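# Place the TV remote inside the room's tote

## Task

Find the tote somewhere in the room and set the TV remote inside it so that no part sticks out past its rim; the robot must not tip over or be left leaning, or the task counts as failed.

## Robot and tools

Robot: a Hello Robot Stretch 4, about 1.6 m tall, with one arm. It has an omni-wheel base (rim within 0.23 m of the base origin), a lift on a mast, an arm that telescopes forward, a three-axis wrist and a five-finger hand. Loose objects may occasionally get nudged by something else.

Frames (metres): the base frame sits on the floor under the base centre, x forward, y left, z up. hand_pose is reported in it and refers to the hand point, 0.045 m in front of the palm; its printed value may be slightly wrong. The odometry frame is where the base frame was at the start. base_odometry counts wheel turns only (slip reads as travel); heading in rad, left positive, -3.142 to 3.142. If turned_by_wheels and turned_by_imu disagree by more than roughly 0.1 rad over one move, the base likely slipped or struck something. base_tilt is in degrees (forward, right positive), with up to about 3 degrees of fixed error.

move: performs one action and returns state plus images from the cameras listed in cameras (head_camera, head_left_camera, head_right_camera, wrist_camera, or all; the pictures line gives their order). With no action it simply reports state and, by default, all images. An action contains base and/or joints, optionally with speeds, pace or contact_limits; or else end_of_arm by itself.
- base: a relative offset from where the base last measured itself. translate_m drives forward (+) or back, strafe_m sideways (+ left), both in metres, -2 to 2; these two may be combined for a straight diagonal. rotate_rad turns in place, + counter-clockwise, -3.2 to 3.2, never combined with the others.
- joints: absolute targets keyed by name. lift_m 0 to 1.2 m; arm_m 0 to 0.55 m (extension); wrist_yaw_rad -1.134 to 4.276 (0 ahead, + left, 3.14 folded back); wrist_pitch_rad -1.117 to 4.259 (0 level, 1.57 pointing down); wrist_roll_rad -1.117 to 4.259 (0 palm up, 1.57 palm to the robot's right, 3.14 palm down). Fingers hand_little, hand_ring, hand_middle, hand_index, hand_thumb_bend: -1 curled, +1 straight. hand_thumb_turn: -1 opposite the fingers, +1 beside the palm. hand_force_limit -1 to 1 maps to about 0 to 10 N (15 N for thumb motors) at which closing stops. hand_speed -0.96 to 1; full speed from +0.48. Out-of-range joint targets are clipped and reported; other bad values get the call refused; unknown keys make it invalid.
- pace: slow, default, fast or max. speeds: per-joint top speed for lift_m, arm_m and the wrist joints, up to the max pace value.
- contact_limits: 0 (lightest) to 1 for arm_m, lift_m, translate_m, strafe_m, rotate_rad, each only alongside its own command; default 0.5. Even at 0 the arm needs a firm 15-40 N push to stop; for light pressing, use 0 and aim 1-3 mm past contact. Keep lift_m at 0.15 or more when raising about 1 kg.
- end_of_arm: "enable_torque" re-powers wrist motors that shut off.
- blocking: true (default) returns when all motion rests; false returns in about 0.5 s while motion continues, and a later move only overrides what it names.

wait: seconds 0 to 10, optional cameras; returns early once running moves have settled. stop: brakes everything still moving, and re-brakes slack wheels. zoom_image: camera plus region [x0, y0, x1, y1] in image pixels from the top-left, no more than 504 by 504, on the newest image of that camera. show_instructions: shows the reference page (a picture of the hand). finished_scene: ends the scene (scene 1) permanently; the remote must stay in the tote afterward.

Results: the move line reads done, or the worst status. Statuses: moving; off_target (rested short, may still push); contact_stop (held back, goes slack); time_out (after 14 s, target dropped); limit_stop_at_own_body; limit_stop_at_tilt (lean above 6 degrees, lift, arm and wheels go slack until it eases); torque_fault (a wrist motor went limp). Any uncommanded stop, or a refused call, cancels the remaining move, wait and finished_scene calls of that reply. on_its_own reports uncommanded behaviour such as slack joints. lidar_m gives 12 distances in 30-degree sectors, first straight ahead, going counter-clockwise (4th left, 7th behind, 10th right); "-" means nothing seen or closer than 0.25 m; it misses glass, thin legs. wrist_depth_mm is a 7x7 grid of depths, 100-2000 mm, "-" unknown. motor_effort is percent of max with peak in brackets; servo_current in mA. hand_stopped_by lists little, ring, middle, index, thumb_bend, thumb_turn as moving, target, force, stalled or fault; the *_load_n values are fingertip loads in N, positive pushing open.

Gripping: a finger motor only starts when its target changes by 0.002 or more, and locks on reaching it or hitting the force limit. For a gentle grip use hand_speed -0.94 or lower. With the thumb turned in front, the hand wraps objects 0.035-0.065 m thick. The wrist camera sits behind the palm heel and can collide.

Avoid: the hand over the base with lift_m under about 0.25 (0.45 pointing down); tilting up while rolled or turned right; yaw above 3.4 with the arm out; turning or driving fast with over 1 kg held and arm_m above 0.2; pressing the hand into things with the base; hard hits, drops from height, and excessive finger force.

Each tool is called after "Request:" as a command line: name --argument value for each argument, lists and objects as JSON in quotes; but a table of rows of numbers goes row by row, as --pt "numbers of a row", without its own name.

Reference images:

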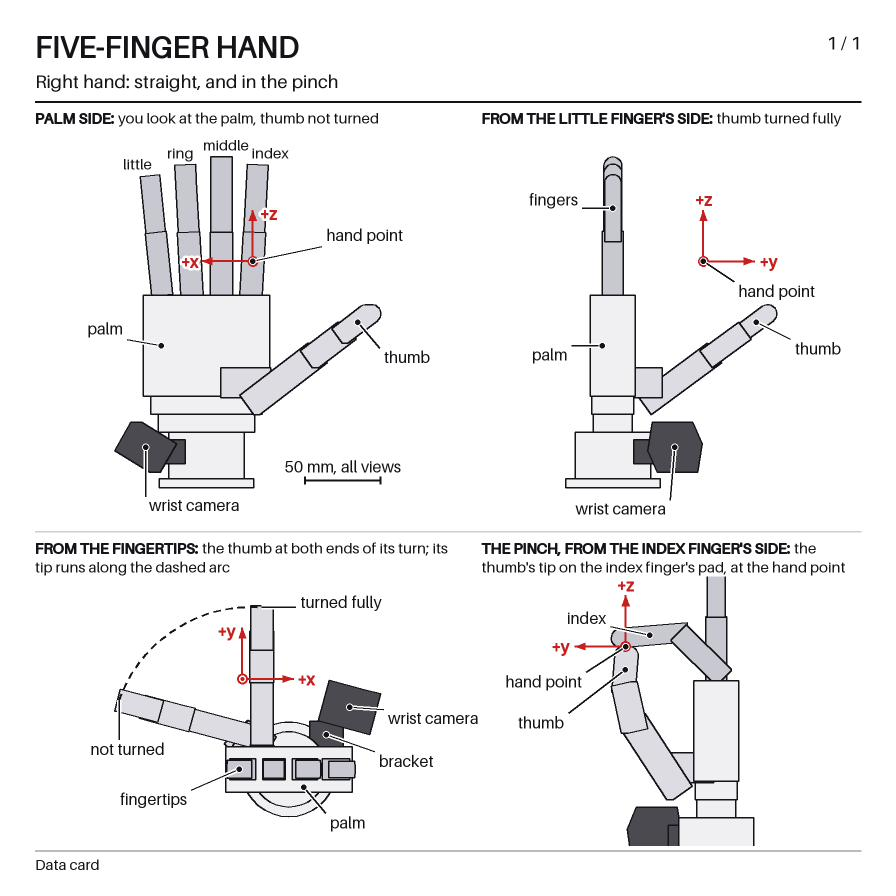

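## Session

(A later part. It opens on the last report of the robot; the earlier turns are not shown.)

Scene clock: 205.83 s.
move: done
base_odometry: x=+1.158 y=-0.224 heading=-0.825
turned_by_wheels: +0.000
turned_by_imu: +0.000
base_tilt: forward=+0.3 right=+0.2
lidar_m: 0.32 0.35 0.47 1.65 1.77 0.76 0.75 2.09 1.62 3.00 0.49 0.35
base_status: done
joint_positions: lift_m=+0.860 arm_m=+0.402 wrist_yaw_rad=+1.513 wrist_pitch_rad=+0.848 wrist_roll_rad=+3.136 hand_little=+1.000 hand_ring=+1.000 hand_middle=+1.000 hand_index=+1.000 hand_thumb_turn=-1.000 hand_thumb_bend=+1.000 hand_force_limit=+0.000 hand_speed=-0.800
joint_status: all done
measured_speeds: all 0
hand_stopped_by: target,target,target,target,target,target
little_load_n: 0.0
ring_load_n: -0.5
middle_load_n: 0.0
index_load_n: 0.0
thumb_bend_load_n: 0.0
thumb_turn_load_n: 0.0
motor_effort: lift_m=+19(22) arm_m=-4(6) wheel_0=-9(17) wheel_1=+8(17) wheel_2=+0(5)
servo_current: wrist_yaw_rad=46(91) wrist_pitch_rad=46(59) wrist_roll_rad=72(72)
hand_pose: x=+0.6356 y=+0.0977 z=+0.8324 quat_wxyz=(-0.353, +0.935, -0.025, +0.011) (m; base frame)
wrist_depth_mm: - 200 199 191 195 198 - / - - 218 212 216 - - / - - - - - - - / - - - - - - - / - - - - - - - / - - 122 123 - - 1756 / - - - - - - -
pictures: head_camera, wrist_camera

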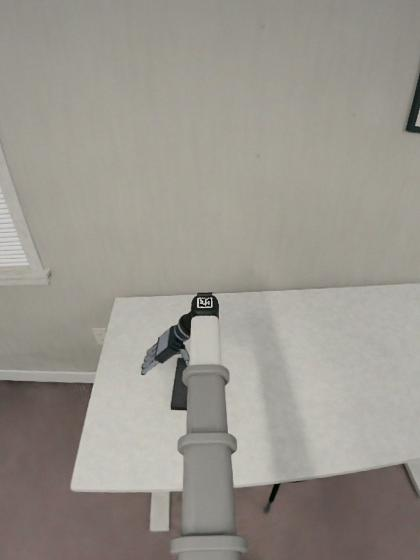

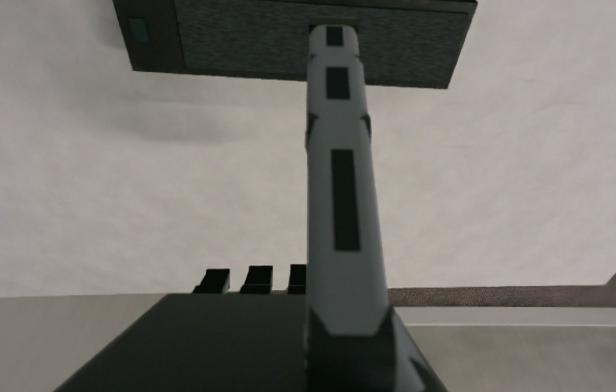

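Request:
move --base '{"strafe_m": 0.012}' --joints '{"arm_m": 0.409, "wrist_yaw_rad": 1.453, "lift_m": 0.84, "hand_index": 0.1, "hand_middle": 0.1, "hand_ring": 0.1, "hand_little": 0.1, "hand_speed": -0.5}' --cameras '["wrist_camera", "head_camera", "head_left_camera"]'

Request:
zoom_image --camera "head_camera" --region '[110, 290, 210, 420]'

Request:
zoom_image --camera "head_left_camera" --region '[150, 330, 250, 430]'

Scene clock: 213.23 s.
move: done
base_odometry: x=+1.167 y=-0.216 heading=-0.825
turned_by_wheels: +0.000
turned_by_imu: +0.000
base_tilt: forward=+0.2 right=+0.2
lidar_m: 0.33 0.34 0.47 1.65 1.75 0.76 0.76 2.09 1.63 3.04 0.50 0.35
base_status: done
joint_positions: lift_m=+0.840 arm_m=+0.409 wrist_yaw_rad=+1.456 wrist_pitch_rad=+0.848 wrist_roll_rad=+3.136 hand_little=+0.100 hand_ring=+0.100 hand_middle=+0.100 hand_index=+0.100 hand_thumb_turn=-1.000 hand_thumb_bend=+1.000 hand_force_limit=+0.000 hand_speed=-0.500
joint_status: all done
measured_speeds: all 0
hand_stopped_by: target,target,target,target,target,target
little_load_n: 0.0
ring_load_n: 0.0
middle_load_n: 0.0
index_load_n: 0.0
thumb_bend_load_n: 0.0
thumb_turn_load_n: 0.5
motor_effort: lift_m=+19(23) arm_m=+4(6) wheel_0=-3(21) wheel_1=+5(15) wheel_2=+0(6)
servo_current: wrist_yaw_rad=39(91) wrist_pitch_rad=52(59) wrist_roll_rad=46(59)
hand_pose: x=+0.6480 y=+0.0940 z=+0.8125 quat_wxyz=(-0.353, +0.934, -0.051, +0.021) (m; base frame)
wrist_depth_mm: - 181 179 172 176 179 - / - - 195 191 195 195 - / - - - - - - - / - - 174 176 - - - / - - 168 - - - - / - - 122 123 - - - / - - - - - - -
pictures: head_camera, head_left_camera, wrist_camera

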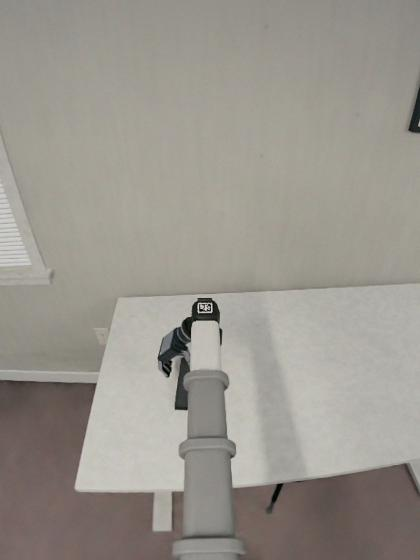

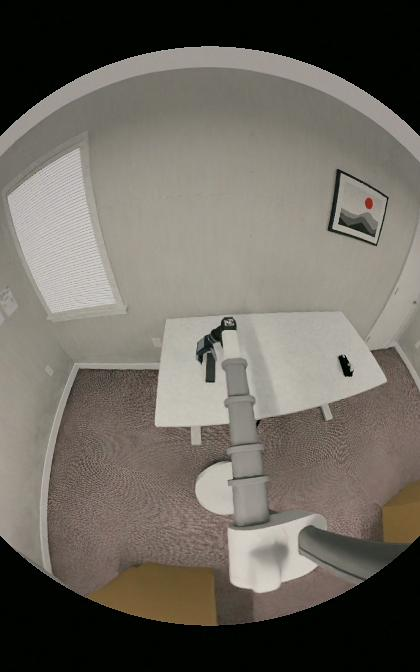

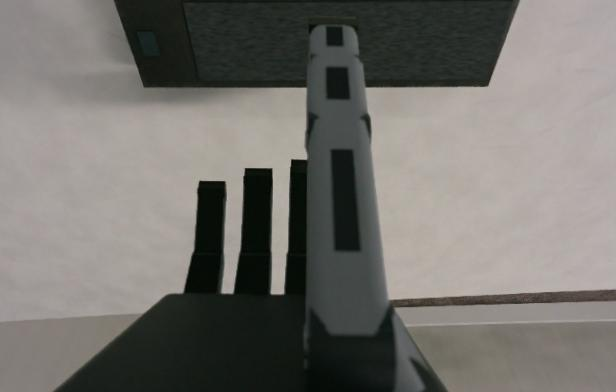

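Scaled by 3.877 from the camera's 420x560 image, which has a finer 1200x1600 frame.

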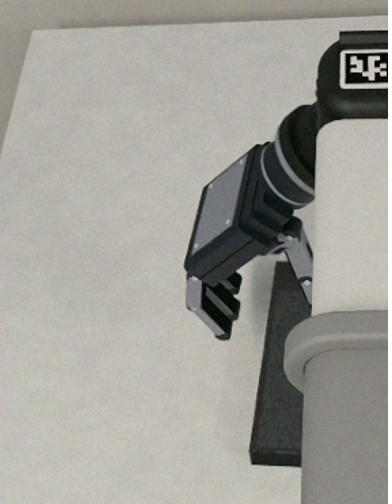

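Scaled by 5.040 from the camera's 420x672 image, which has a finer 600x960 frame.

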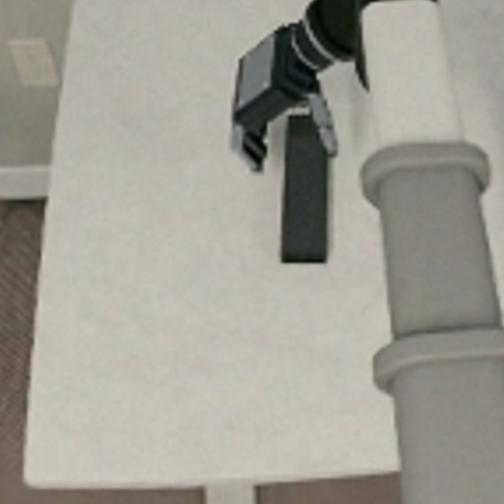

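Request:
move --joints '{"lift_m": 0.8}' --contact_limits '{"lift_m": 0.1}' --pace "slow" --cameras '["wrist_camera", "head_camera", "head_left_camera"]'

Request:
zoom_image --camera "head_camera" --region '[110, 310, 210, 440]'

Request:
zoom_image --camera "head_left_camera" --region '[150, 330, 250, 430]'

Scene clock: 221.17 s.
move: done
base_odometry: x=+1.167 y=-0.216 heading=-0.825
turned_by_wheels: +0.000
turned_by_imu: +0.000
base_tilt: forward=+0.2 right=+0.2
lidar_m: 0.31 0.35 0.48 1.65 1.74 0.76 0.75 2.07 1.63 3.04 0.51 0.35
base_status: not commanded
joint_positions: lift_m=+0.800 arm_m=+0.409 wrist_yaw_rad=+1.456 wrist_pitch_rad=+0.848 wrist_roll_rad=+3.136 hand_little=+0.100 hand_ring=+0.100 hand_middle=+0.100 hand_index=+0.100 hand_thumb_turn=-1.000 hand_thumb_bend=+1.000 hand_force_limit=+0.000 hand_speed=-0.500
joint_status: all done
measured_speeds: all 0
hand_stopped_by: target,target,target,target,target,target
little_load_n: 0.0
ring_load_n: 0.0
middle_load_n: 0.0
index_load_n: 0.0
thumb_bend_load_n: 0.0
thumb_turn_load_n: 0.0
motor_effort: lift_m=+19(22) arm_m=+4(5) wheel_0=-4(4) wheel_1=+5(6) wheel_2=+0(1)
servo_current: wrist_yaw_rad=39(46) wrist_pitch_rad=46(52) wrist_roll_rad=59(65)
contact_limits: lift_m 0.1
hand_pose: x=+0.6480 y=+0.0940 z=+0.7725 quat_wxyz=(-0.353, +0.934, -0.051, +0.021) (m; base frame)
wrist_depth_mm: - 145 145 143 144 143 143 / - 157 156 149 153 156 - / - - 174 - - 173 - / - - 175 176 - - - / - - 168 - - - - / - - 122 123 - - - / - - - - - - -
pictures: head_camera, head_left_camera, wrist_camera

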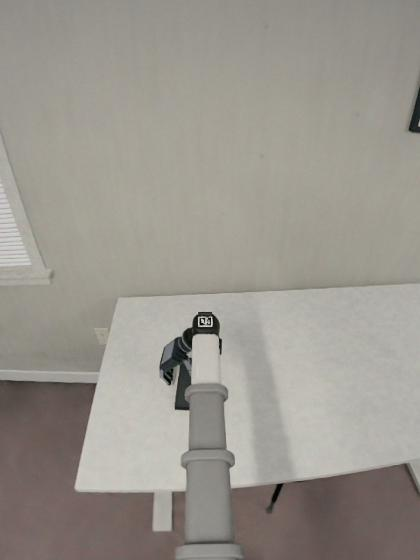

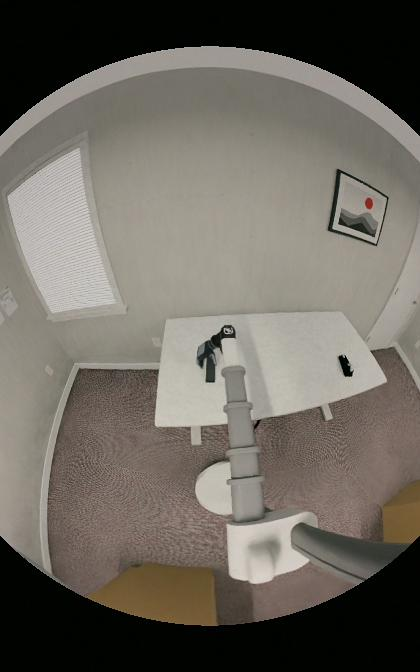

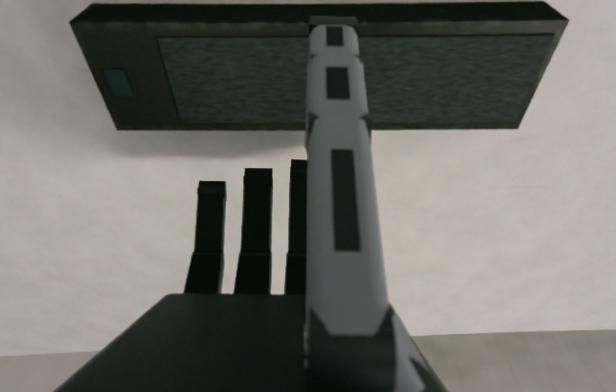

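Scaled by 3.877 from the camera's 420x560 image, which has a finer 1200x1600 frame.

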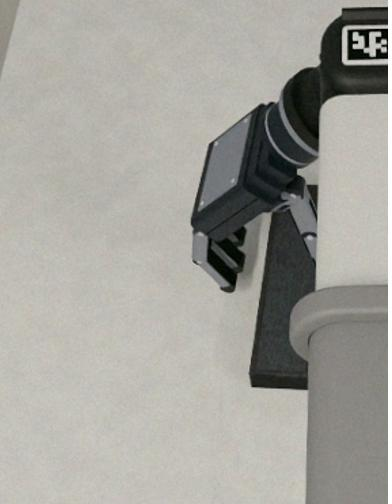

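Scaled by 5.040 from the camera's 420x672 image, which has a finer 600x960 frame.

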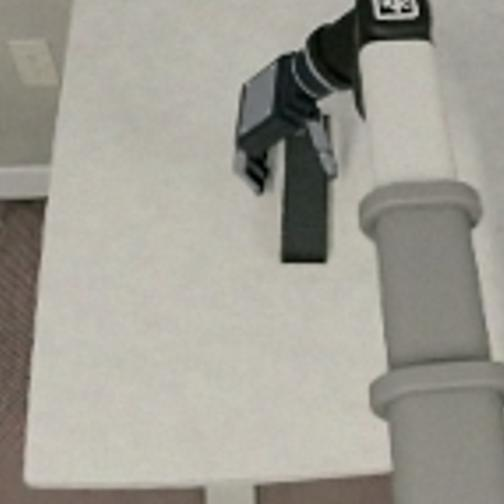

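Request:
move --base '{"strafe_m": -0.008}' --pace "slow" --cameras '["wrist_camera"]'

Request:
zoom_image --camera "wrist_camera" --region '[50, 0, 450, 200]'

Scene clock: 237.13 s.
move: done
base_odometry: x=+1.161 y=-0.221 heading=-0.825
turned_by_wheels: +0.000
turned_by_imu: +0.000
base_tilt: forward=+0.2 right=+0.2
lidar_m: 0.31 0.36 0.46 1.68 1.76 0.76 0.73 2.10 1.63 3.02 0.51 0.34
base_status: done
joint_positions: lift_m=+0.800 arm_m=+0.409 wrist_yaw_rad=+1.456 wrist_pitch_rad=+0.848 wrist_roll_rad=+3.136 hand_little=+0.100 hand_ring=+0.100 hand_middle=+0.100 hand_index=+0.100 hand_thumb_turn=-1.000 hand_thumb_bend=+1.000 hand_force_limit=+0.000 hand_speed=-0.500
joint_status: not commanded
measured_speeds: all 0
hand_stopped_by: target,target,target,target,target,target
little_load_n: 0.0
ring_load_n: 0.0
middle_load_n: 0.5
index_load_n: 0.0
thumb_bend_load_n: 0.0
thumb_turn_load_n: 0.0
motor_effort: lift_m=+19(19) arm_m=+4(5) wheel_0=+8(15) wheel_1=-10(13) wheel_2=+0(6)
servo_current: wrist_yaw_rad=46(46) wrist_pitch_rad=52(52) wrist_roll_rad=39(85)
contact_limits: lift_m 0.1
hand_pose: x=+0.6480 y=+0.0940 z=+0.7725 quat_wxyz=(-0.353, +0.934, -0.051, +0.021) (m; base frame)
wrist_depth_mm: - 148 148 117 147 147 - / - 158 156 150 153 156 - / - 169 172 172 - 171 - / - - 174 176 - - - / - - 168 - - - - / - - 122 123 - - - / - - - - - - -
pictures: wrist_camera

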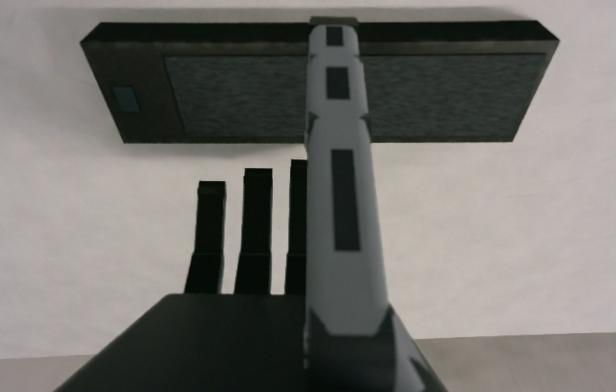

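Scaled by 1.260.

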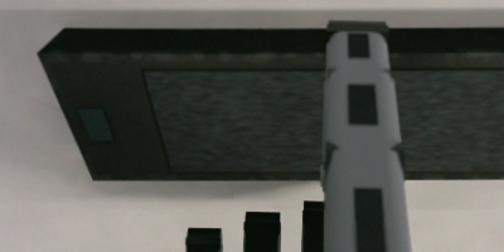

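Request:
move --joints '{"lift_m": 0.784}' --contact_limits '{"lift_m": 0.05}' --pace "slow" --cameras '["wrist_camera", "head_camera", "head_left_camera"]'

Request:
zoom_image --camera "head_camera" --region '[110, 310, 210, 440]'

Request:
zoom_image --camera "wrist_camera" --region '[50, 0, 450, 200]'

Scene clock: 243.03 s.
move: done
base_odometry: x=+1.161 y=-0.221 heading=-0.825
turned_by_wheels: +0.000
turned_by_imu: +0.000
base_tilt: forward=+0.2 right=+0.2
lidar_m: 0.31 0.34 0.49 1.66 1.77 0.74 0.74 2.10 1.63 3.00 0.48 0.35
base_status: not commanded
joint_positions: lift_m=+0.784 arm_m=+0.409 wrist_yaw_rad=+1.456 wrist_pitch_rad=+0.848 wrist_roll_rad=+3.136 hand_little=+0.100 hand_ring=+0.100 hand_middle=+0.100 hand_index=+0.100 hand_thumb_turn=-1.000 hand_thumb_bend=+1.000 hand_force_limit=+0.000 hand_speed=-0.500
joint_status: all done
measured_speeds: all 0
hand_stopped_by: target,target,target,target,target,target
little_load_n: 0.0
ring_load_n: 0.0
middle_load_n: 0.0
index_load_n: 0.0
thumb_bend_load_n: 0.0
thumb_turn_load_n: 0.0
motor_effort: lift_m=+19(21) arm_m=+4(5) wheel_0=+8(8) wheel_1=-8(9) wheel_2=+0(1)
servo_current: wrist_yaw_rad=46(52) wrist_pitch_rad=39(59) wrist_roll_rad=65(65)
contact_limits: lift_m 0.05
hand_pose: x=+0.6480 y=+0.0940 z=+0.7565 quat_wxyz=(-0.353, +0.934, -0.051, +0.021) (m; base frame)
wrist_depth_mm: 145 144 144 141 143 144 144 / - 141 139 137 139 139 137 / - 158 161 156 156 156 - / - - 174 176 - - - / - - 168 - - - - / - - 122 123 - - - / - - - - - - -
pictures: head_camera, head_left_camera, wrist_camera

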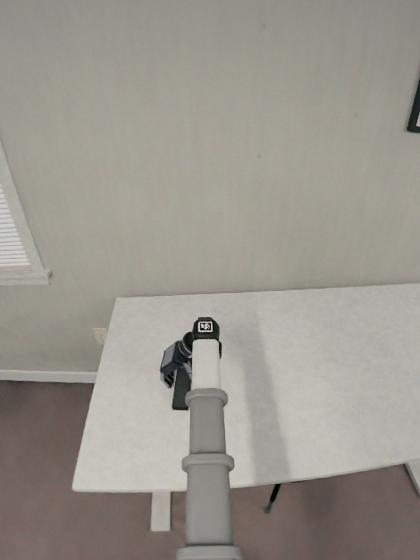

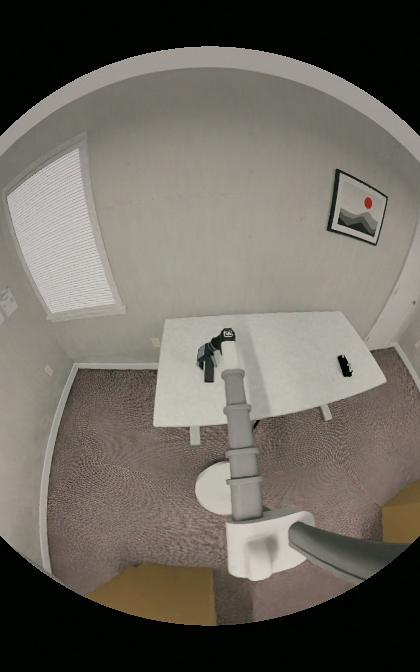

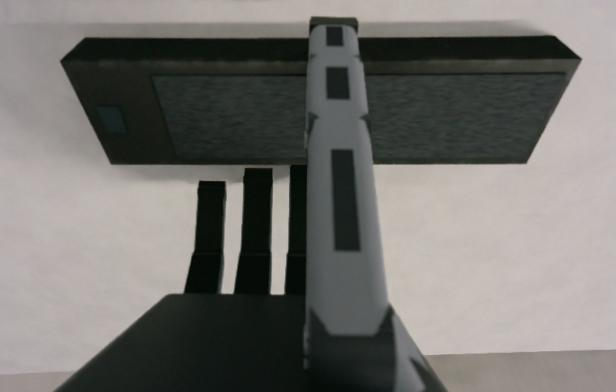

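Scaled by 3.877 from the camera's 420x560 image, which has a finer 1200x1600 frame.

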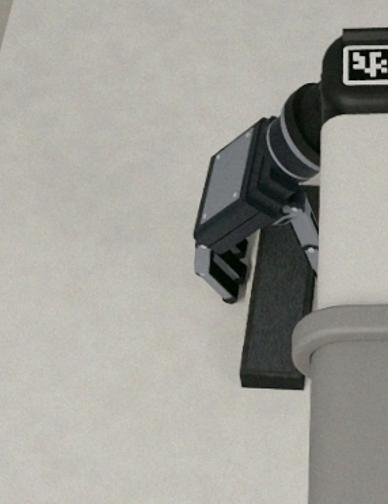

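Scaled by 1.260.

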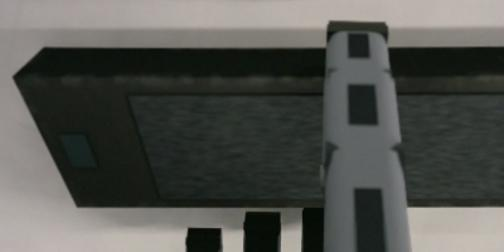

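Request:
move --joints '{"hand_index": -0.08, "hand_middle": -0.08, "hand_ring": -0.08, "hand_little": -0.08, "hand_speed": -0.8, "hand_force_limit": -0.6}' --cameras '["wrist_camera"]'

Request:
zoom_image --camera "wrist_camera" --region '[50, 100, 450, 300]'

Scene clock: 249.63 s.
move: done
base_odometry: x=+1.161 y=-0.221 heading=-0.825
turned_by_wheels: +0.000
turned_by_imu: +0.000
base_tilt: forward=+0.2 right=+0.2
lidar_m: 0.33 0.36 0.46 1.66 1.77 0.75 0.77 2.10 1.62 3.01 0.51 0.36
base_status: not commanded
joint_positions: lift_m=+0.784 arm_m=+0.409 wrist_yaw_rad=+1.456 wrist_pitch_rad=+0.848 wrist_roll_rad=+3.136 hand_little=-0.080 hand_ring=-0.080 hand_middle=-0.080 hand_index=-0.080 hand_thumb_turn=-1.000 hand_thumb_bend=+1.000 hand_force_limit=-0.600 hand_speed=-0.800
joint_status: all done
measured_speeds: all 0
hand_stopped_by: target,target,target,target,target,target
little_load_n: 0.0
ring_load_n: 0.0
middle_load_n: 0.0
index_load_n: 0.0
thumb_bend_load_n: 0.0
thumb_turn_load_n: 0.0
motor_effort: lift_m=+19(19) arm_m=+4(4) wheel_0=+8(8) wheel_1=-8(9) wheel_2=+0(1)
servo_current: wrist_yaw_rad=46(46) wrist_pitch_rad=39(52) wrist_roll_rad=33(59)
contact_limits: lift_m 0.05
hand_pose: x=+0.6480 y=+0.0940 z=+0.7565 quat_wxyz=(-0.353, +0.934, -0.051, +0.021) (m; base frame)
wrist_depth_mm: 144 140 141 135 141 141 143 / - 141 139 136 139 139 136 / - 159 162 157 153 153 - / - - 166 166 - - - / - - 162 - - - - / - - 122 123 - - - / - - - - - - -
pictures: wrist_camera

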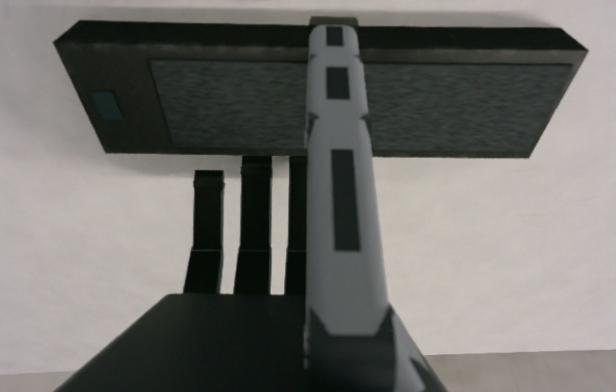

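Scaled by 1.260.

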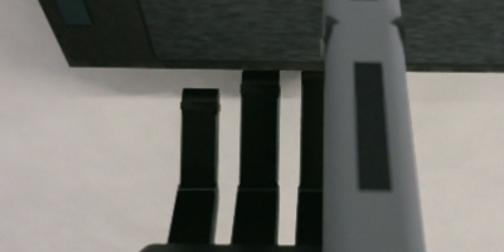

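Request:
move --joints '{"hand_index": 0.08, "hand_middle": 0.08, "hand_ring": 0.08, "hand_little": 0.08}'

Request:
move --base '{"strafe_m": -0.006}' --pace "slow" --cameras '["wrist_camera"]'

Scene clock: 256.57 s.
move: done
base_odometry: x=+1.161 y=-0.221 heading=-0.825
turned_by_wheels: +0.000
turned_by_imu: +0.000
base_tilt: forward=+0.2 right=+0.2
lidar_m: 0.33 0.33 0.42 1.66 1.75 0.75 0.75 2.08 1.62 3.02 0.50 0.35
base_status: not commanded
joint_positions: lift_m=+0.784 arm_m=+0.409 wrist_yaw_rad=+1.456 wrist_pitch_rad=+0.848 wrist_roll_rad=+3.136 hand_little=+0.080 hand_ring=+0.080 hand_middle=+0.080 hand_index=+0.080 hand_thumb_turn=-1.000 hand_thumb_bend=+1.000 hand_force_limit=-0.600 hand_speed=-0.800
joint_status: all done
measured_speeds: all 0
hand_stopped_by: target,target,target,target,target,target
little_load_n: 0.0
ring_load_n: 0.0
middle_load_n: 0.0
index_load_n: 0.0
thumb_bend_load_n: 0.0
thumb_turn_load_n: 0.0
motor_effort: lift_m=+19(19) arm_m=+4(5) wheel_0=+8(8) wheel_1=-9(9) wheel_2=+0(1)
servo_current: wrist_yaw_rad=33(52) wrist_pitch_rad=52(59) wrist_roll_rad=46(65)
contact_limits: lift_m 0.05
hand_pose: x=+0.6480 y=+0.0940 z=+0.7565 quat_wxyz=(-0.353, +0.934, -0.051, +0.021) (m; base frame)
wrist_depth_mm: 144 140 141 135 141 141 144 / - 141 139 136 139 139 136 / - 158 157 156 153 153 - / - - 173 - - - - / - - 168 - - - - / - - 122 123 - - - / - - - - - - -
pictures: none

Scene clock: 257.30 s.
move: done
base_odometry: x=+1.157 y=-0.225 heading=-0.825
turned_by_wheels: +0.000
turned_by_imu: +0.000
base_tilt: forward=+0.2 right=+0.2
lidar_m: 0.33 0.35 0.45 1.69 1.75 0.76 0.72 2.06 1.62 3.00 0.52 0.37
base_status: done
joint_positions: lift_m=+0.784 arm_m=+0.409 wrist_yaw_rad=+1.456 wrist_pitch_rad=+0.848 wrist_roll_rad=+3.136 hand_little=+0.080 hand_ring=+0.080 hand_middle=+0.080 hand_index=+0.080 hand_thumb_turn=-1.000 hand_thumb_bend=+1.000 hand_force_limit=-0.600 hand_speed=-0.800
joint_status: not commanded
measured_speeds: all 0
hand_stopped_by: target,target,target,target,target,target
little_load_n: 0.0
ring_load_n: 0.0
middle_load_n: 0.0
index_load_n: 0.0
thumb_bend_load_n: 0.0
thumb_turn_load_n: 0.5
motor_effort: lift_m=+19(19) arm_m=+4(4) wheel_0=+9(16) wheel_1=-9(13) wheel_2=+0(7)
servo_current: wrist_yaw_rad=46(46) wrist_pitch_rad=52(65) wrist_roll_rad=52(65)
contact_limits: lift_m 0.05
hand_pose: x=+0.6480 y=+0.0940 z=+0.7565 quat_wxyz=(-0.353, +0.934, -0.051, +0.021) (m; base frame)
wrist_depth_mm: 145 144 144 141 143 144 144 / - 140 139 137 138 139 137 / - 158 161 156 156 156 - / - - 173 - - - - / - - 168 - - - - / - - 122 122 - - - / - - - - - - -
pictures: wrist_camera

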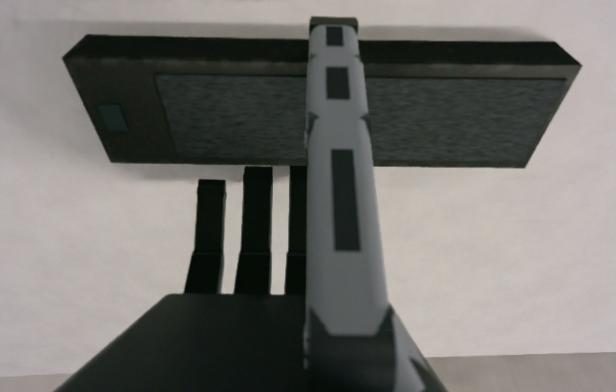

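Now lower 6 mm.

Request:
move --joints '{"lift_m": 0.778}' --contact_limits '{"lift_m": 0.0}' --pace "slow"

Request:
move --joints '{"hand_index": 0.0, "hand_middle": 0.0, "hand_ring": 0.0, "hand_little": 0.0}'

Request:
move --joints '{"lift_m": 0.774}' --contact_limits '{"lift_m": 0.0}' --pace "slow" --cameras '["wrist_camera"]'

Scene clock: 260.33 s.
move: done
base_odometry: x=+1.157 y=-0.225 heading=-0.825
turned_by_wheels: +0.000
turned_by_imu: +0.000
base_tilt: forward=+0.2 right=+0.2
lidar_m: 0.32 0.34 0.47 1.67 1.77 0.76 0.75 2.09 1.63 2.99 0.51 0.34
base_status: not commanded
joint_positions: lift_m=+0.778 arm_m=+0.409 wrist_yaw_rad=+1.456 wrist_pitch_rad=+0.846 wrist_roll_rad=+3.136 hand_little=+0.080 hand_ring=+0.080 hand_middle=+0.080 hand_index=+0.080 hand_thumb_turn=-1.000 hand_thumb_bend=+1.000 hand_force_limit=-0.600 hand_speed=-0.800
joint_status: all done
measured_speeds: all 0
hand_stopped_by: target,target,target,target,target,target
little_load_n: 0.0
ring_load_n: 0.0
middle_load_n: -3.0
index_load_n: 0.0
thumb_bend_load_n: 0.0
thumb_turn_load_n: 0.0
motor_effort: lift_m=+17(21) arm_m=+4(5) wheel_0=+8(9) wheel_1=-9(10) wheel_2=+1(1)
servo_current: wrist_yaw_rad=39(52) wrist_pitch_rad=52(52) wrist_roll_rad=46(65)
contact_limits: lift_m 0
hand_pose: x=+0.6481 y=+0.0944 z=+0.7508 quat_wxyz=(-0.354, +0.934, -0.051, +0.021) (m; base frame)
wrist_depth_mm: 143 140 140 137 141 142 142 / - 136 134 134 135 135 136 / - 153 152 151 152 151 148 / - - 173 - - - - / - - 168 - - - - / - - 122 123 - - - / - - - - - - -
pictures: none

Scene clock: 260.97 s.
move: done
base_odometry: x=+1.157 y=-0.225 heading=-0.825
turned_by_wheels: +0.000
turned_by_imu: +0.000
base_tilt: forward=+0.2 right=+0.2
lidar_m: 0.32 0.35 0.47 1.67 1.76 0.75 0.76 2.09 1.62 3.01 0.50 0.36
base_status: not commanded
joint_positions: lift_m=+0.778 arm_m=+0.409 wrist_yaw_rad=+1.456 wrist_pitch_rad=+0.845 wrist_roll_rad=+3.136 hand_little=+0.000 hand_ring=+0.000 hand_middle=+0.000 hand_index=+0.000 hand_thumb_turn=-1.000 hand_thumb_bend=+1.000 hand_force_limit=-0.600 hand_speed=-0.800
joint_status: all done
measured_speeds: all 0
hand_stopped_by: target,target,target,target,target,target
little_load_n: 0.0
ring_load_n: 0.0
middle_load_n: 0.0
index_load_n: 0.0
thumb_bend_load_n: 0.0
thumb_turn_load_n: 0.0
motor_effort: lift_m=+19(19) arm_m=+4(4) wheel_0=+8(8) wheel_1=-8(9) wheel_2=-1(1)
servo_current: wrist_yaw_rad=39(46) wrist_pitch_rad=39(52) wrist_roll_rad=65(72)
contact_limits: lift_m 0
hand_pose: x=+0.6481 y=+0.0946 z=+0.7508 quat_wxyz=(-0.354, +0.933, -0.051, +0.021) (m; base frame)
wrist_depth_mm: 140 138 138 135 141 140 141 / 137 134 132 131 133 134 135 / - 151 150 150 146 150 - / - - 169 - - - - / - - 166 - - - - / - - 122 122 - - - / - - - - - - -
pictures: none

Scene clock: 261.53 s.
move: done
base_odometry: x=+1.157 y=-0.225 heading=-0.825
turned_by_wheels: +0.000
turned_by_imu: +0.000
base_tilt: forward=+0.3 right=+0.2
lidar_m: 0.30 0.35 0.44 1.66 1.76 0.75 0.73 2.08 1.60 3.00 0.51 0.36
base_status: not commanded
joint_positions: lift_m=+0.775 arm_m=+0.409 wrist_yaw_rad=+1.456 wrist_pitch_rad=+0.843 wrist_roll_rad=+3.136 hand_little=+0.000 hand_ring=+0.000 hand_middle=+0.000 hand_index=+0.000 hand_thumb_turn=-1.000 hand_thumb_bend=+1.000 hand_force_limit=-0.600 hand_speed=-0.800
joint_status: all done
measured_speeds: all 0
hand_stopped_by: target,target,target,target,target,target
little_load_n: 0.0
ring_load_n: 0.0
middle_load_n: -4.0
index_load_n: 0.0
thumb_bend_load_n: 0.0
thumb_turn_load_n: 0.0
motor_effort: lift_m=+16(20) arm_m=+4(4) wheel_0=+7(8) wheel_1=-8(9) wheel_2=+0(1)
servo_current: wrist_yaw_rad=39(46) wrist_pitch_rad=33(46) wrist_roll_rad=52(65)
contact_limits: lift_m 0
hand_pose: x=+0.6481 y=+0.0950 z=+0.7472 quat_wxyz=(-0.355, +0.933, -0.051, +0.021) (m; base frame)
wrist_depth_mm: 139 137 137 134 140 138 138 / 138 132 131 131 131 132 131 / - 148 148 148 145 150 147 / - - 169 - - - - / - - 166 - - - - / - - 122 123 - - - / - - - - - - -
pictures: wrist_camera

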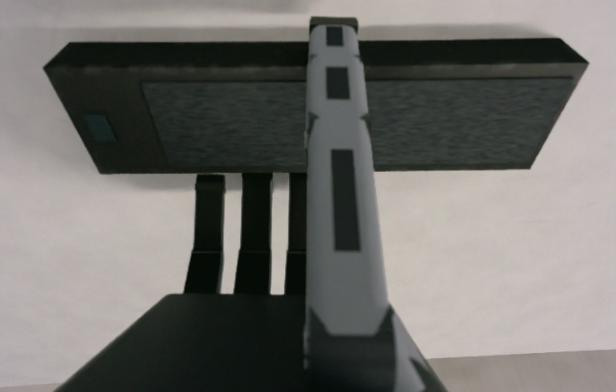

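Request:
move --joints '{"hand_index": -0.6, "hand_middle": -0.6, "hand_ring": -0.6, "hand_little": -0.6, "hand_speed": -0.9, "hand_force_limit": -0.4}' --cameras '["wrist_camera", "head_camera"]'

Request:
zoom_image --camera "head_camera" --region '[110, 310, 210, 440]'

Scene clock: 267.53 s.
move: off_target
base_odometry: x=+1.157 y=-0.225 heading=-0.825
turned_by_wheels: +0.000
turned_by_imu: +0.000
base_tilt: forward=+0.3 right=+0.1
lidar_m: 0.30 0.34 0.43 1.66 1.74 0.76 0.75 2.09 1.63 3.01 0.50 0.35
base_status: not commanded
joint_positions: lift_m=+0.774 arm_m=+0.409 wrist_yaw_rad=+1.456 wrist_pitch_rad=+0.843 wrist_roll_rad=+3.136 hand_little=-0.269 hand_ring=-0.157 hand_middle=-0.100 hand_index=-0.165 hand_thumb_turn=-1.000 hand_thumb_bend=+1.000 hand_force_limit=-0.400 hand_speed=-0.900
joint_status: hand_little off_target (ended at -0.269, target -0.600); hand_ring off_target (ended at -0.157, target -0.600); hand_middle off_target (ended at -0.100, target -0.600); hand_index off_target (ended at -0.165, target -0.600); the others done
measured_speeds: all 0
hand_stopped_by: force,force,force,force,target,target
little_load_n: 3.0
ring_load_n: 1.0
middle_load_n: 1.0
index_load_n: 4.0
thumb_bend_load_n: 1.5
thumb_turn_load_n: 3.0
motor_effort: lift_m=+19(19) arm_m=+4(5) wheel_0=+7(8) wheel_1=-8(9) wheel_2=+0(1)
servo_current: wrist_yaw_rad=33(52) wrist_pitch_rad=46(52) wrist_roll_rad=46(65)
contact_limits: lift_m 0
hand_pose: x=+0.6482 y=+0.0951 z=+0.7471 quat_wxyz=(-0.355, +0.933, -0.051, +0.021) (m; base frame)
wrist_depth_mm: 133 131 134 132 129 135 136 / 131 128 128 125 128 129 130 / - 145 144 144 145 146 143 / - - 161 165 - - - / - - 159 - - - - / - - 122 123 - - - / - - - - - - -
pictures: head_camera, wrist_camera

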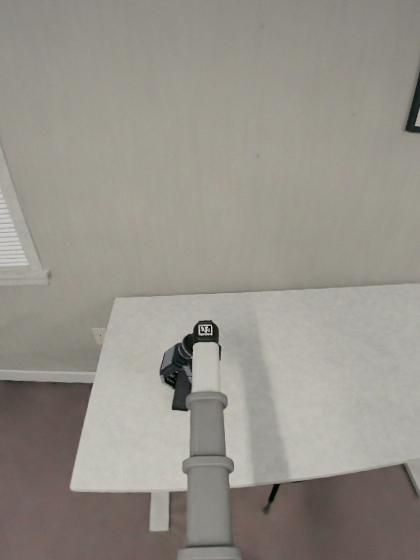

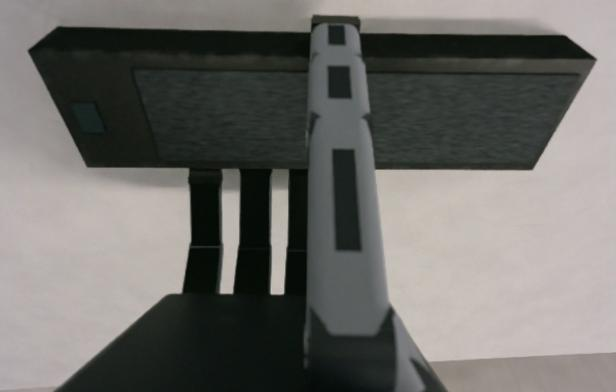

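Scaled by 3.877 from the camera's 420x560 image, which has a finer 1200x1600 frame.

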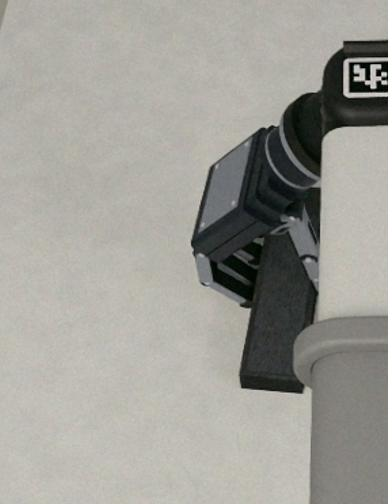

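Request:
move --joints '{"hand_index": -0.7, "hand_middle": -0.7, "hand_ring": -0.7, "hand_little": -0.7, "hand_speed": -0.9, "hand_force_limit": 0.2}'

Request:
move --joints '{"lift_m": 0.80}' --pace "slow" --cameras '["wrist_camera", "head_camera"]'

Request:
zoom_image --camera "head_camera" --region '[110, 310, 210, 440]'

Scene clock: 270.83 s.
move: off_target
base_odometry: x=+1.157 y=-0.225 heading=-0.825
turned_by_wheels: +0.000
turned_by_imu: +0.000
base_tilt: forward=+0.2 right=+0.2
lidar_m: 0.32 0.34 0.49 1.66 1.74 0.77 0.75 2.11 1.61 3.03 0.52 0.35
base_status: not commanded
joint_positions: lift_m=+0.774 arm_m=+0.409 wrist_yaw_rad=+1.456 wrist_pitch_rad=+0.843 wrist_roll_rad=+3.136 hand_little=-0.331 hand_ring=-0.191 hand_middle=-0.125 hand_index=-0.181 hand_thumb_turn=-0.999 hand_thumb_bend=+1.001 hand_force_limit=+0.200 hand_speed=-0.900
joint_status: hand_little off_target (ended at -0.331, target -0.700); hand_ring off_target (ended at -0.191, target -0.700); hand_middle off_target (ended at -0.125, target -0.700); hand_index off_target (ended at -0.181, target -0.700); the others done
measured_speeds: all 0
hand_stopped_by: force,force,force,force,target,target
little_load_n: 7.5
ring_load_n: 3.5
middle_load_n: 5.5
index_load_n: 6.5
thumb_bend_load_n: 4.5
thumb_turn_load_n: 9.5
motor_effort: lift_m=+19(19) arm_m=+4(4) wheel_0=+7(8) wheel_1=-8(8) wheel_2=+0(1)
servo_current: wrist_yaw_rad=46(46) wrist_pitch_rad=39(46) wrist_roll_rad=46(65)
contact_limits: lift_m 0
hand_pose: x=+0.6482 y=+0.0951 z=+0.7471 quat_wxyz=(-0.355, +0.933, -0.051, +0.021) (m; base frame)
wrist_depth_mm: 131 129 132 131 128 135 136 / 130 128 127 128 127 130 131 / - 143 143 143 145 146 143 / - - 159 164 - - - / - - 157 162 - - - / - - 122 123 - - - / - - - - - - -
pictures: none

Scene clock: 271.83 s.
move: done
base_odometry: x=+1.157 y=-0.225 heading=-0.825
turned_by_wheels: +0.000
turned_by_imu: +0.000
base_tilt: forward=+0.2 right=+0.2
lidar_m: 0.32 0.35 0.47 1.67 1.76 0.76 0.76 2.10 1.61 2.98 0.51 0.34
base_status: not commanded
joint_positions: lift_m=+0.800 arm_m=+0.409 wrist_yaw_rad=+1.456 wrist_pitch_rad=+0.843 wrist_roll_rad=+3.136 hand_little=-0.331 hand_ring=-0.191 hand_middle=-0.125 hand_index=-0.181 hand_thumb_turn=-0.999 hand_thumb_bend=+1.001 hand_force_limit=+0.200 hand_speed=-0.900
joint_status: all done
measured_speeds: all 0
hand_stopped_by: force,force,force,force,target,target
little_load_n: 6.0
ring_load_n: 3.0
middle_load_n: 6.0
index_load_n: 7.5
thumb_bend_load_n: 4.0
thumb_turn_load_n: 10.5
motor_effort: lift_m=+26(30) arm_m=+4(4) wheel_0=+8(8) wheel_1=-8(9) wheel_2=+0(1)
servo_current: wrist_yaw_rad=33(52) wrist_pitch_rad=39(46) wrist_roll_rad=46(65)
hand_pose: x=+0.6482 y=+0.0951 z=+0.7725 quat_wxyz=(-0.355, +0.933, -0.051, +0.021) (m; base frame)
wrist_depth_mm: 120 123 126 114 128 137 - / 127 127 127 128 127 130 134 / - 143 143 143 142 146 143 / - - 159 164 - - - / - - 157 162 - - - / - - 122 123 - - - / - - - - - - -
pictures: head_camera, wrist_camera

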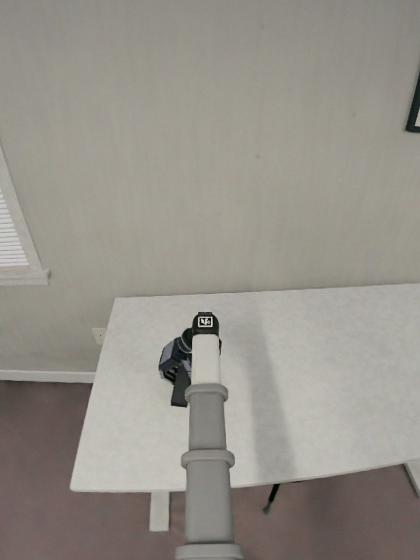

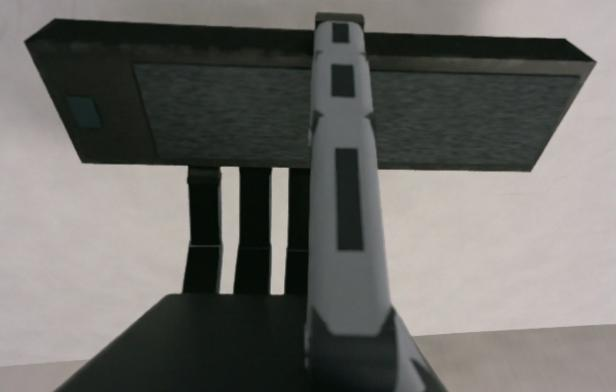

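Scaled by 3.877 from the camera's 420x560 image, which has a finer 1200x1600 frame.

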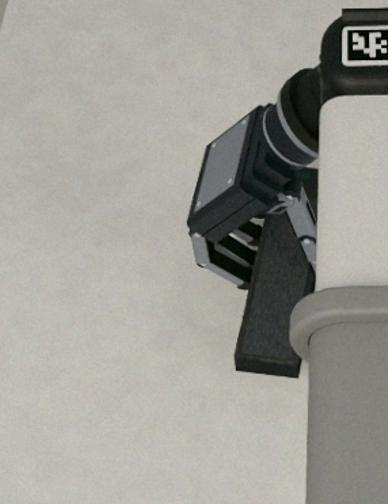

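Request:
move --joints '{"lift_m": 0.9}' --cameras '["wrist_camera"]'

Request:
move --joints '{"arm_m": 0.05}'

Request:
move --base '{"translate_m": -0.36}' --cameras '["wrist_camera", "head_right_camera"]'

Scene clock: 312.17 s.
move: done
base_odometry: x=+1.157 y=-0.225 heading=-0.825
turned_by_wheels: +0.000
turned_by_imu: +0.000
base_tilt: forward=+0.2 right=+0.2
lidar_m: 0.32 0.34 0.47 1.67 1.75 0.77 0.74 2.06 1.64 2.99 0.50 0.33
base_status: not commanded
joint_positions: lift_m=+0.900 arm_m=+0.409 wrist_yaw_rad=+1.456 wrist_pitch_rad=+0.843 wrist_roll_rad=+3.136 hand_little=-0.331 hand_ring=-0.191 hand_middle=-0.125 hand_index=-0.181 hand_thumb_turn=-0.999 hand_thumb_bend=+1.001 hand_force_limit=+0.200 hand_speed=-0.900
joint_status: all done
measured_speeds: all 0
hand_stopped_by: force,force,force,force,target,target
little_load_n: 6.0
ring_load_n: 3.0
middle_load_n: 6.0
index_load_n: 7.0
thumb_bend_load_n: 4.0
thumb_turn_load_n: 10.5
motor_effort: lift_m=+25(30) arm_m=+4(4) wheel_0=+7(8) wheel_1=-8(8) wheel_2=+0(1)
servo_current: wrist_yaw_rad=39(52) wrist_pitch_rad=33(52) wrist_roll_rad=52(52)
hand_pose: x=+0.6482 y=+0.0951 z=+0.8725 quat_wxyz=(-0.355, +0.933, -0.051, +0.021) (m; base frame)
wrist_depth_mm: 120 123 126 114 128 136 - / 127 127 127 128 127 130 133 / - 143 143 143 142 146 143 / - - 159 164 - - - / - - 157 162 - 1708 1708 / - - 122 123 - - - / - - - - - - -
pictures: wrist_camera

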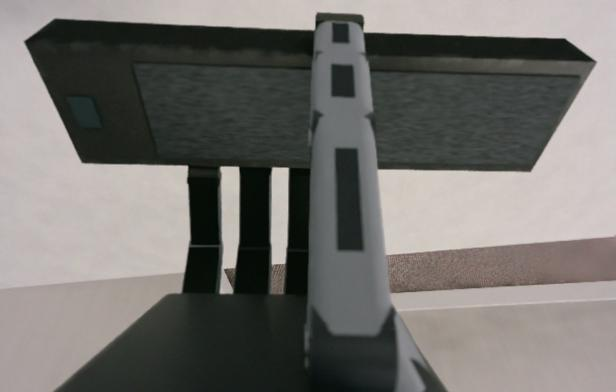

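Scene clock: 314.33 s.
move: done
base_odometry: x=+1.157 y=-0.225 heading=-0.825
turned_by_wheels: +0.000
turned_by_imu: +0.000
base_tilt: forward=+0.2 right=+0.2
lidar_m: 0.32 0.34 0.47 1.67 1.76 0.77 0.77 2.10 1.60 3.01 0.48 0.33
base_status: not commanded
joint_positions: lift_m=+0.900 arm_m=+0.050 wrist_yaw_rad=+1.456 wrist_pitch_rad=+0.843 wrist_roll_rad=+3.136 hand_little=-0.331 hand_ring=-0.191 hand_middle=-0.125 hand_index=-0.181 hand_thumb_turn=-0.999 hand_thumb_bend=+1.001 hand_force_limit=+0.200 hand_speed=-0.900
joint_status: all done
measured_speeds: all 0
hand_stopped_by: force,force,force,force,target,target
little_load_n: 6.0
ring_load_n: 3.0
middle_load_n: 6.0
index_load_n: 7.0
thumb_bend_load_n: 4.0
thumb_turn_load_n: 10.5
motor_effort: lift_m=+25(25) arm_m=-5(8) wheel_0=+7(8) wheel_1=-8(8) wheel_2=+0(1)
servo_current: wrist_yaw_rad=33(52) wrist_pitch_rad=39(52) wrist_roll_rad=39(59)
hand_pose: x=+0.2892 y=+0.0951 z=+0.8725 quat_wxyz=(-0.355, +0.933, -0.051, +0.021) (m; base frame)
wrist_depth_mm: 120 123 127 129 135 917 960 / 127 127 127 128 127 129 133 / - 142 142 143 142 146 156 / - - 159 164 - 1397 1397 / - - 158 162 - 1661 1661 / - - 122 123 - - - / - - - - - - -
pictures: none

Scene clock: 317.03 s.
move: done
base_odometry: x=+0.913 y=+0.039 heading=-0.826
turned_by_wheels: -0.001
turned_by_imu: +0.001
base_tilt: forward=+0.2 right=+0.2
lidar_m: 0.65 0.70 1.74 1.66 0.55 0.40 0.52 2.02 1.49 1.54 1.05 0.75
base_status: done
joint_positions: lift_m=+0.900 arm_m=+0.050 wrist_yaw_rad=+1.456 wrist_pitch_rad=+0.843 wrist_roll_rad=+3.136 hand_little=-0.331 hand_ring=-0.191 hand_middle=-0.125 hand_index=-0.181 hand_thumb_turn=-0.999 hand_thumb_bend=+1.001 hand_force_limit=+0.200 hand_speed=-0.900
joint_status: not commanded
measured_speeds: all 0
hand_stopped_by: force,force,force,force,target,target
little_load_n: 6.0
ring_load_n: 3.0
middle_load_n: 6.0
index_load_n: 7.0
thumb_bend_load_n: 4.0
thumb_turn_load_n: 10.5
motor_effort: lift_m=+25(25) arm_m=-4(5) wheel_0=-6(14) wheel_1=-5(13) wheel_2=+5(19)
servo_current: wrist_yaw_rad=46(52) wrist_pitch_rad=33(52) wrist_roll_rad=46(72)
hand_pose: x=+0.2892 y=+0.0951 z=+0.8725 quat_wxyz=(-0.355, +0.933, -0.051, +0.021) (m; base frame)
wrist_depth_mm: 917 130 917 129 135 931 931 / 1025 127 127 128 127 130 133 / 1205 143 142 143 142 146 156 / 1366 1366 159 164 - 1397 1397 / 1537 1618 158 162 - 1661 1661 / - 1808 122 123 - - - / - - - - - - -
pictures: head_right_camera, wrist_camera

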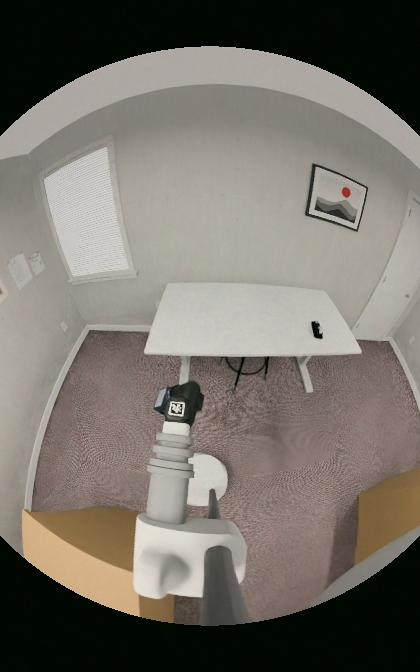

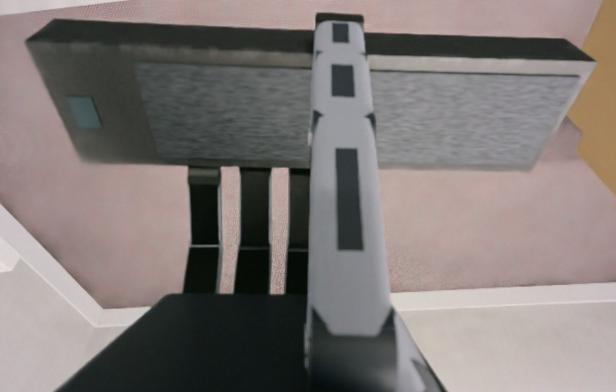

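Request:
move --base '{"translate_m": 0.08, "strafe_m": -2.0}' --cameras '["wrist_camera", "head_camera"]'

Scene clock: 328.37 s.
move: done
base_odometry: x=-0.503 y=-1.375 heading=-0.826
turned_by_wheels: +0.000
turned_by_imu: -0.005
base_tilt: forward=+0.2 right=+0.2
lidar_m: 1.40 1.16 1.02 2.12 0.64 0.43 0.42 1.69 1.04 1.04 1.10 1.49
base_status: done
joint_positions: lift_m=+0.900 arm_m=+0.050 wrist_yaw_rad=+1.456 wrist_pitch_rad=+0.843 wrist_roll_rad=+3.136 hand_little=-0.331 hand_ring=-0.191 hand_middle=-0.125 hand_index=-0.181 hand_thumb_turn=-0.999 hand_thumb_bend=+1.001 hand_force_limit=+0.200 hand_speed=-0.900
joint_status: not commanded
measured_speeds: all 0
hand_stopped_by: force,force,force,force,target,target
little_load_n: 6.0
ring_load_n: 3.5
middle_load_n: 6.0
index_load_n: 7.0
thumb_bend_load_n: 4.0
thumb_turn_load_n: 10.5
motor_effort: lift_m=+25(25) arm_m=-4(5) wheel_0=+7(19) wheel_1=-7(19) wheel_2=-3(11)
servo_current: wrist_yaw_rad=39(52) wrist_pitch_rad=39(59) wrist_roll_rad=59(72)
hand_pose: x=+0.2892 y=+0.0951 z=+0.8726 quat_wxyz=(-0.355, +0.933, -0.051, +0.021) (m; base frame)
wrist_depth_mm: 917 130 931 129 135 931 946 / 1025 127 127 128 127 130 134 / 1205 142 143 143 142 146 156 / 1366 1366 159 164 - 1397 1430 / 1576 1618 158 162 - 1618 1661 / - 1808 122 123 - 1983 - / - - - - - - 1921
pictures: head_camera, wrist_camera

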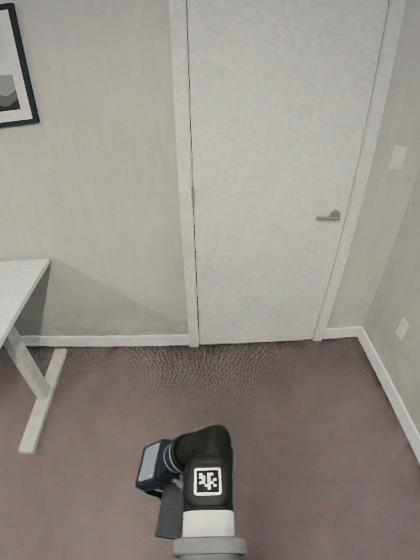

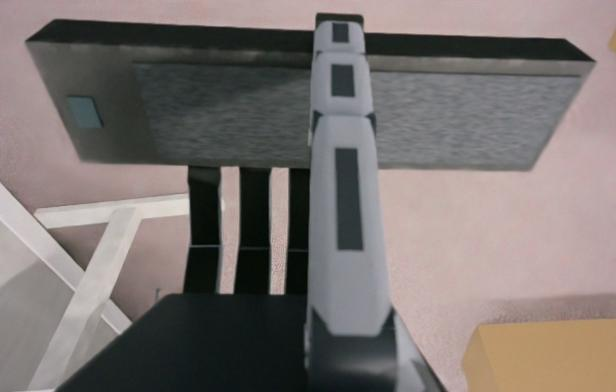

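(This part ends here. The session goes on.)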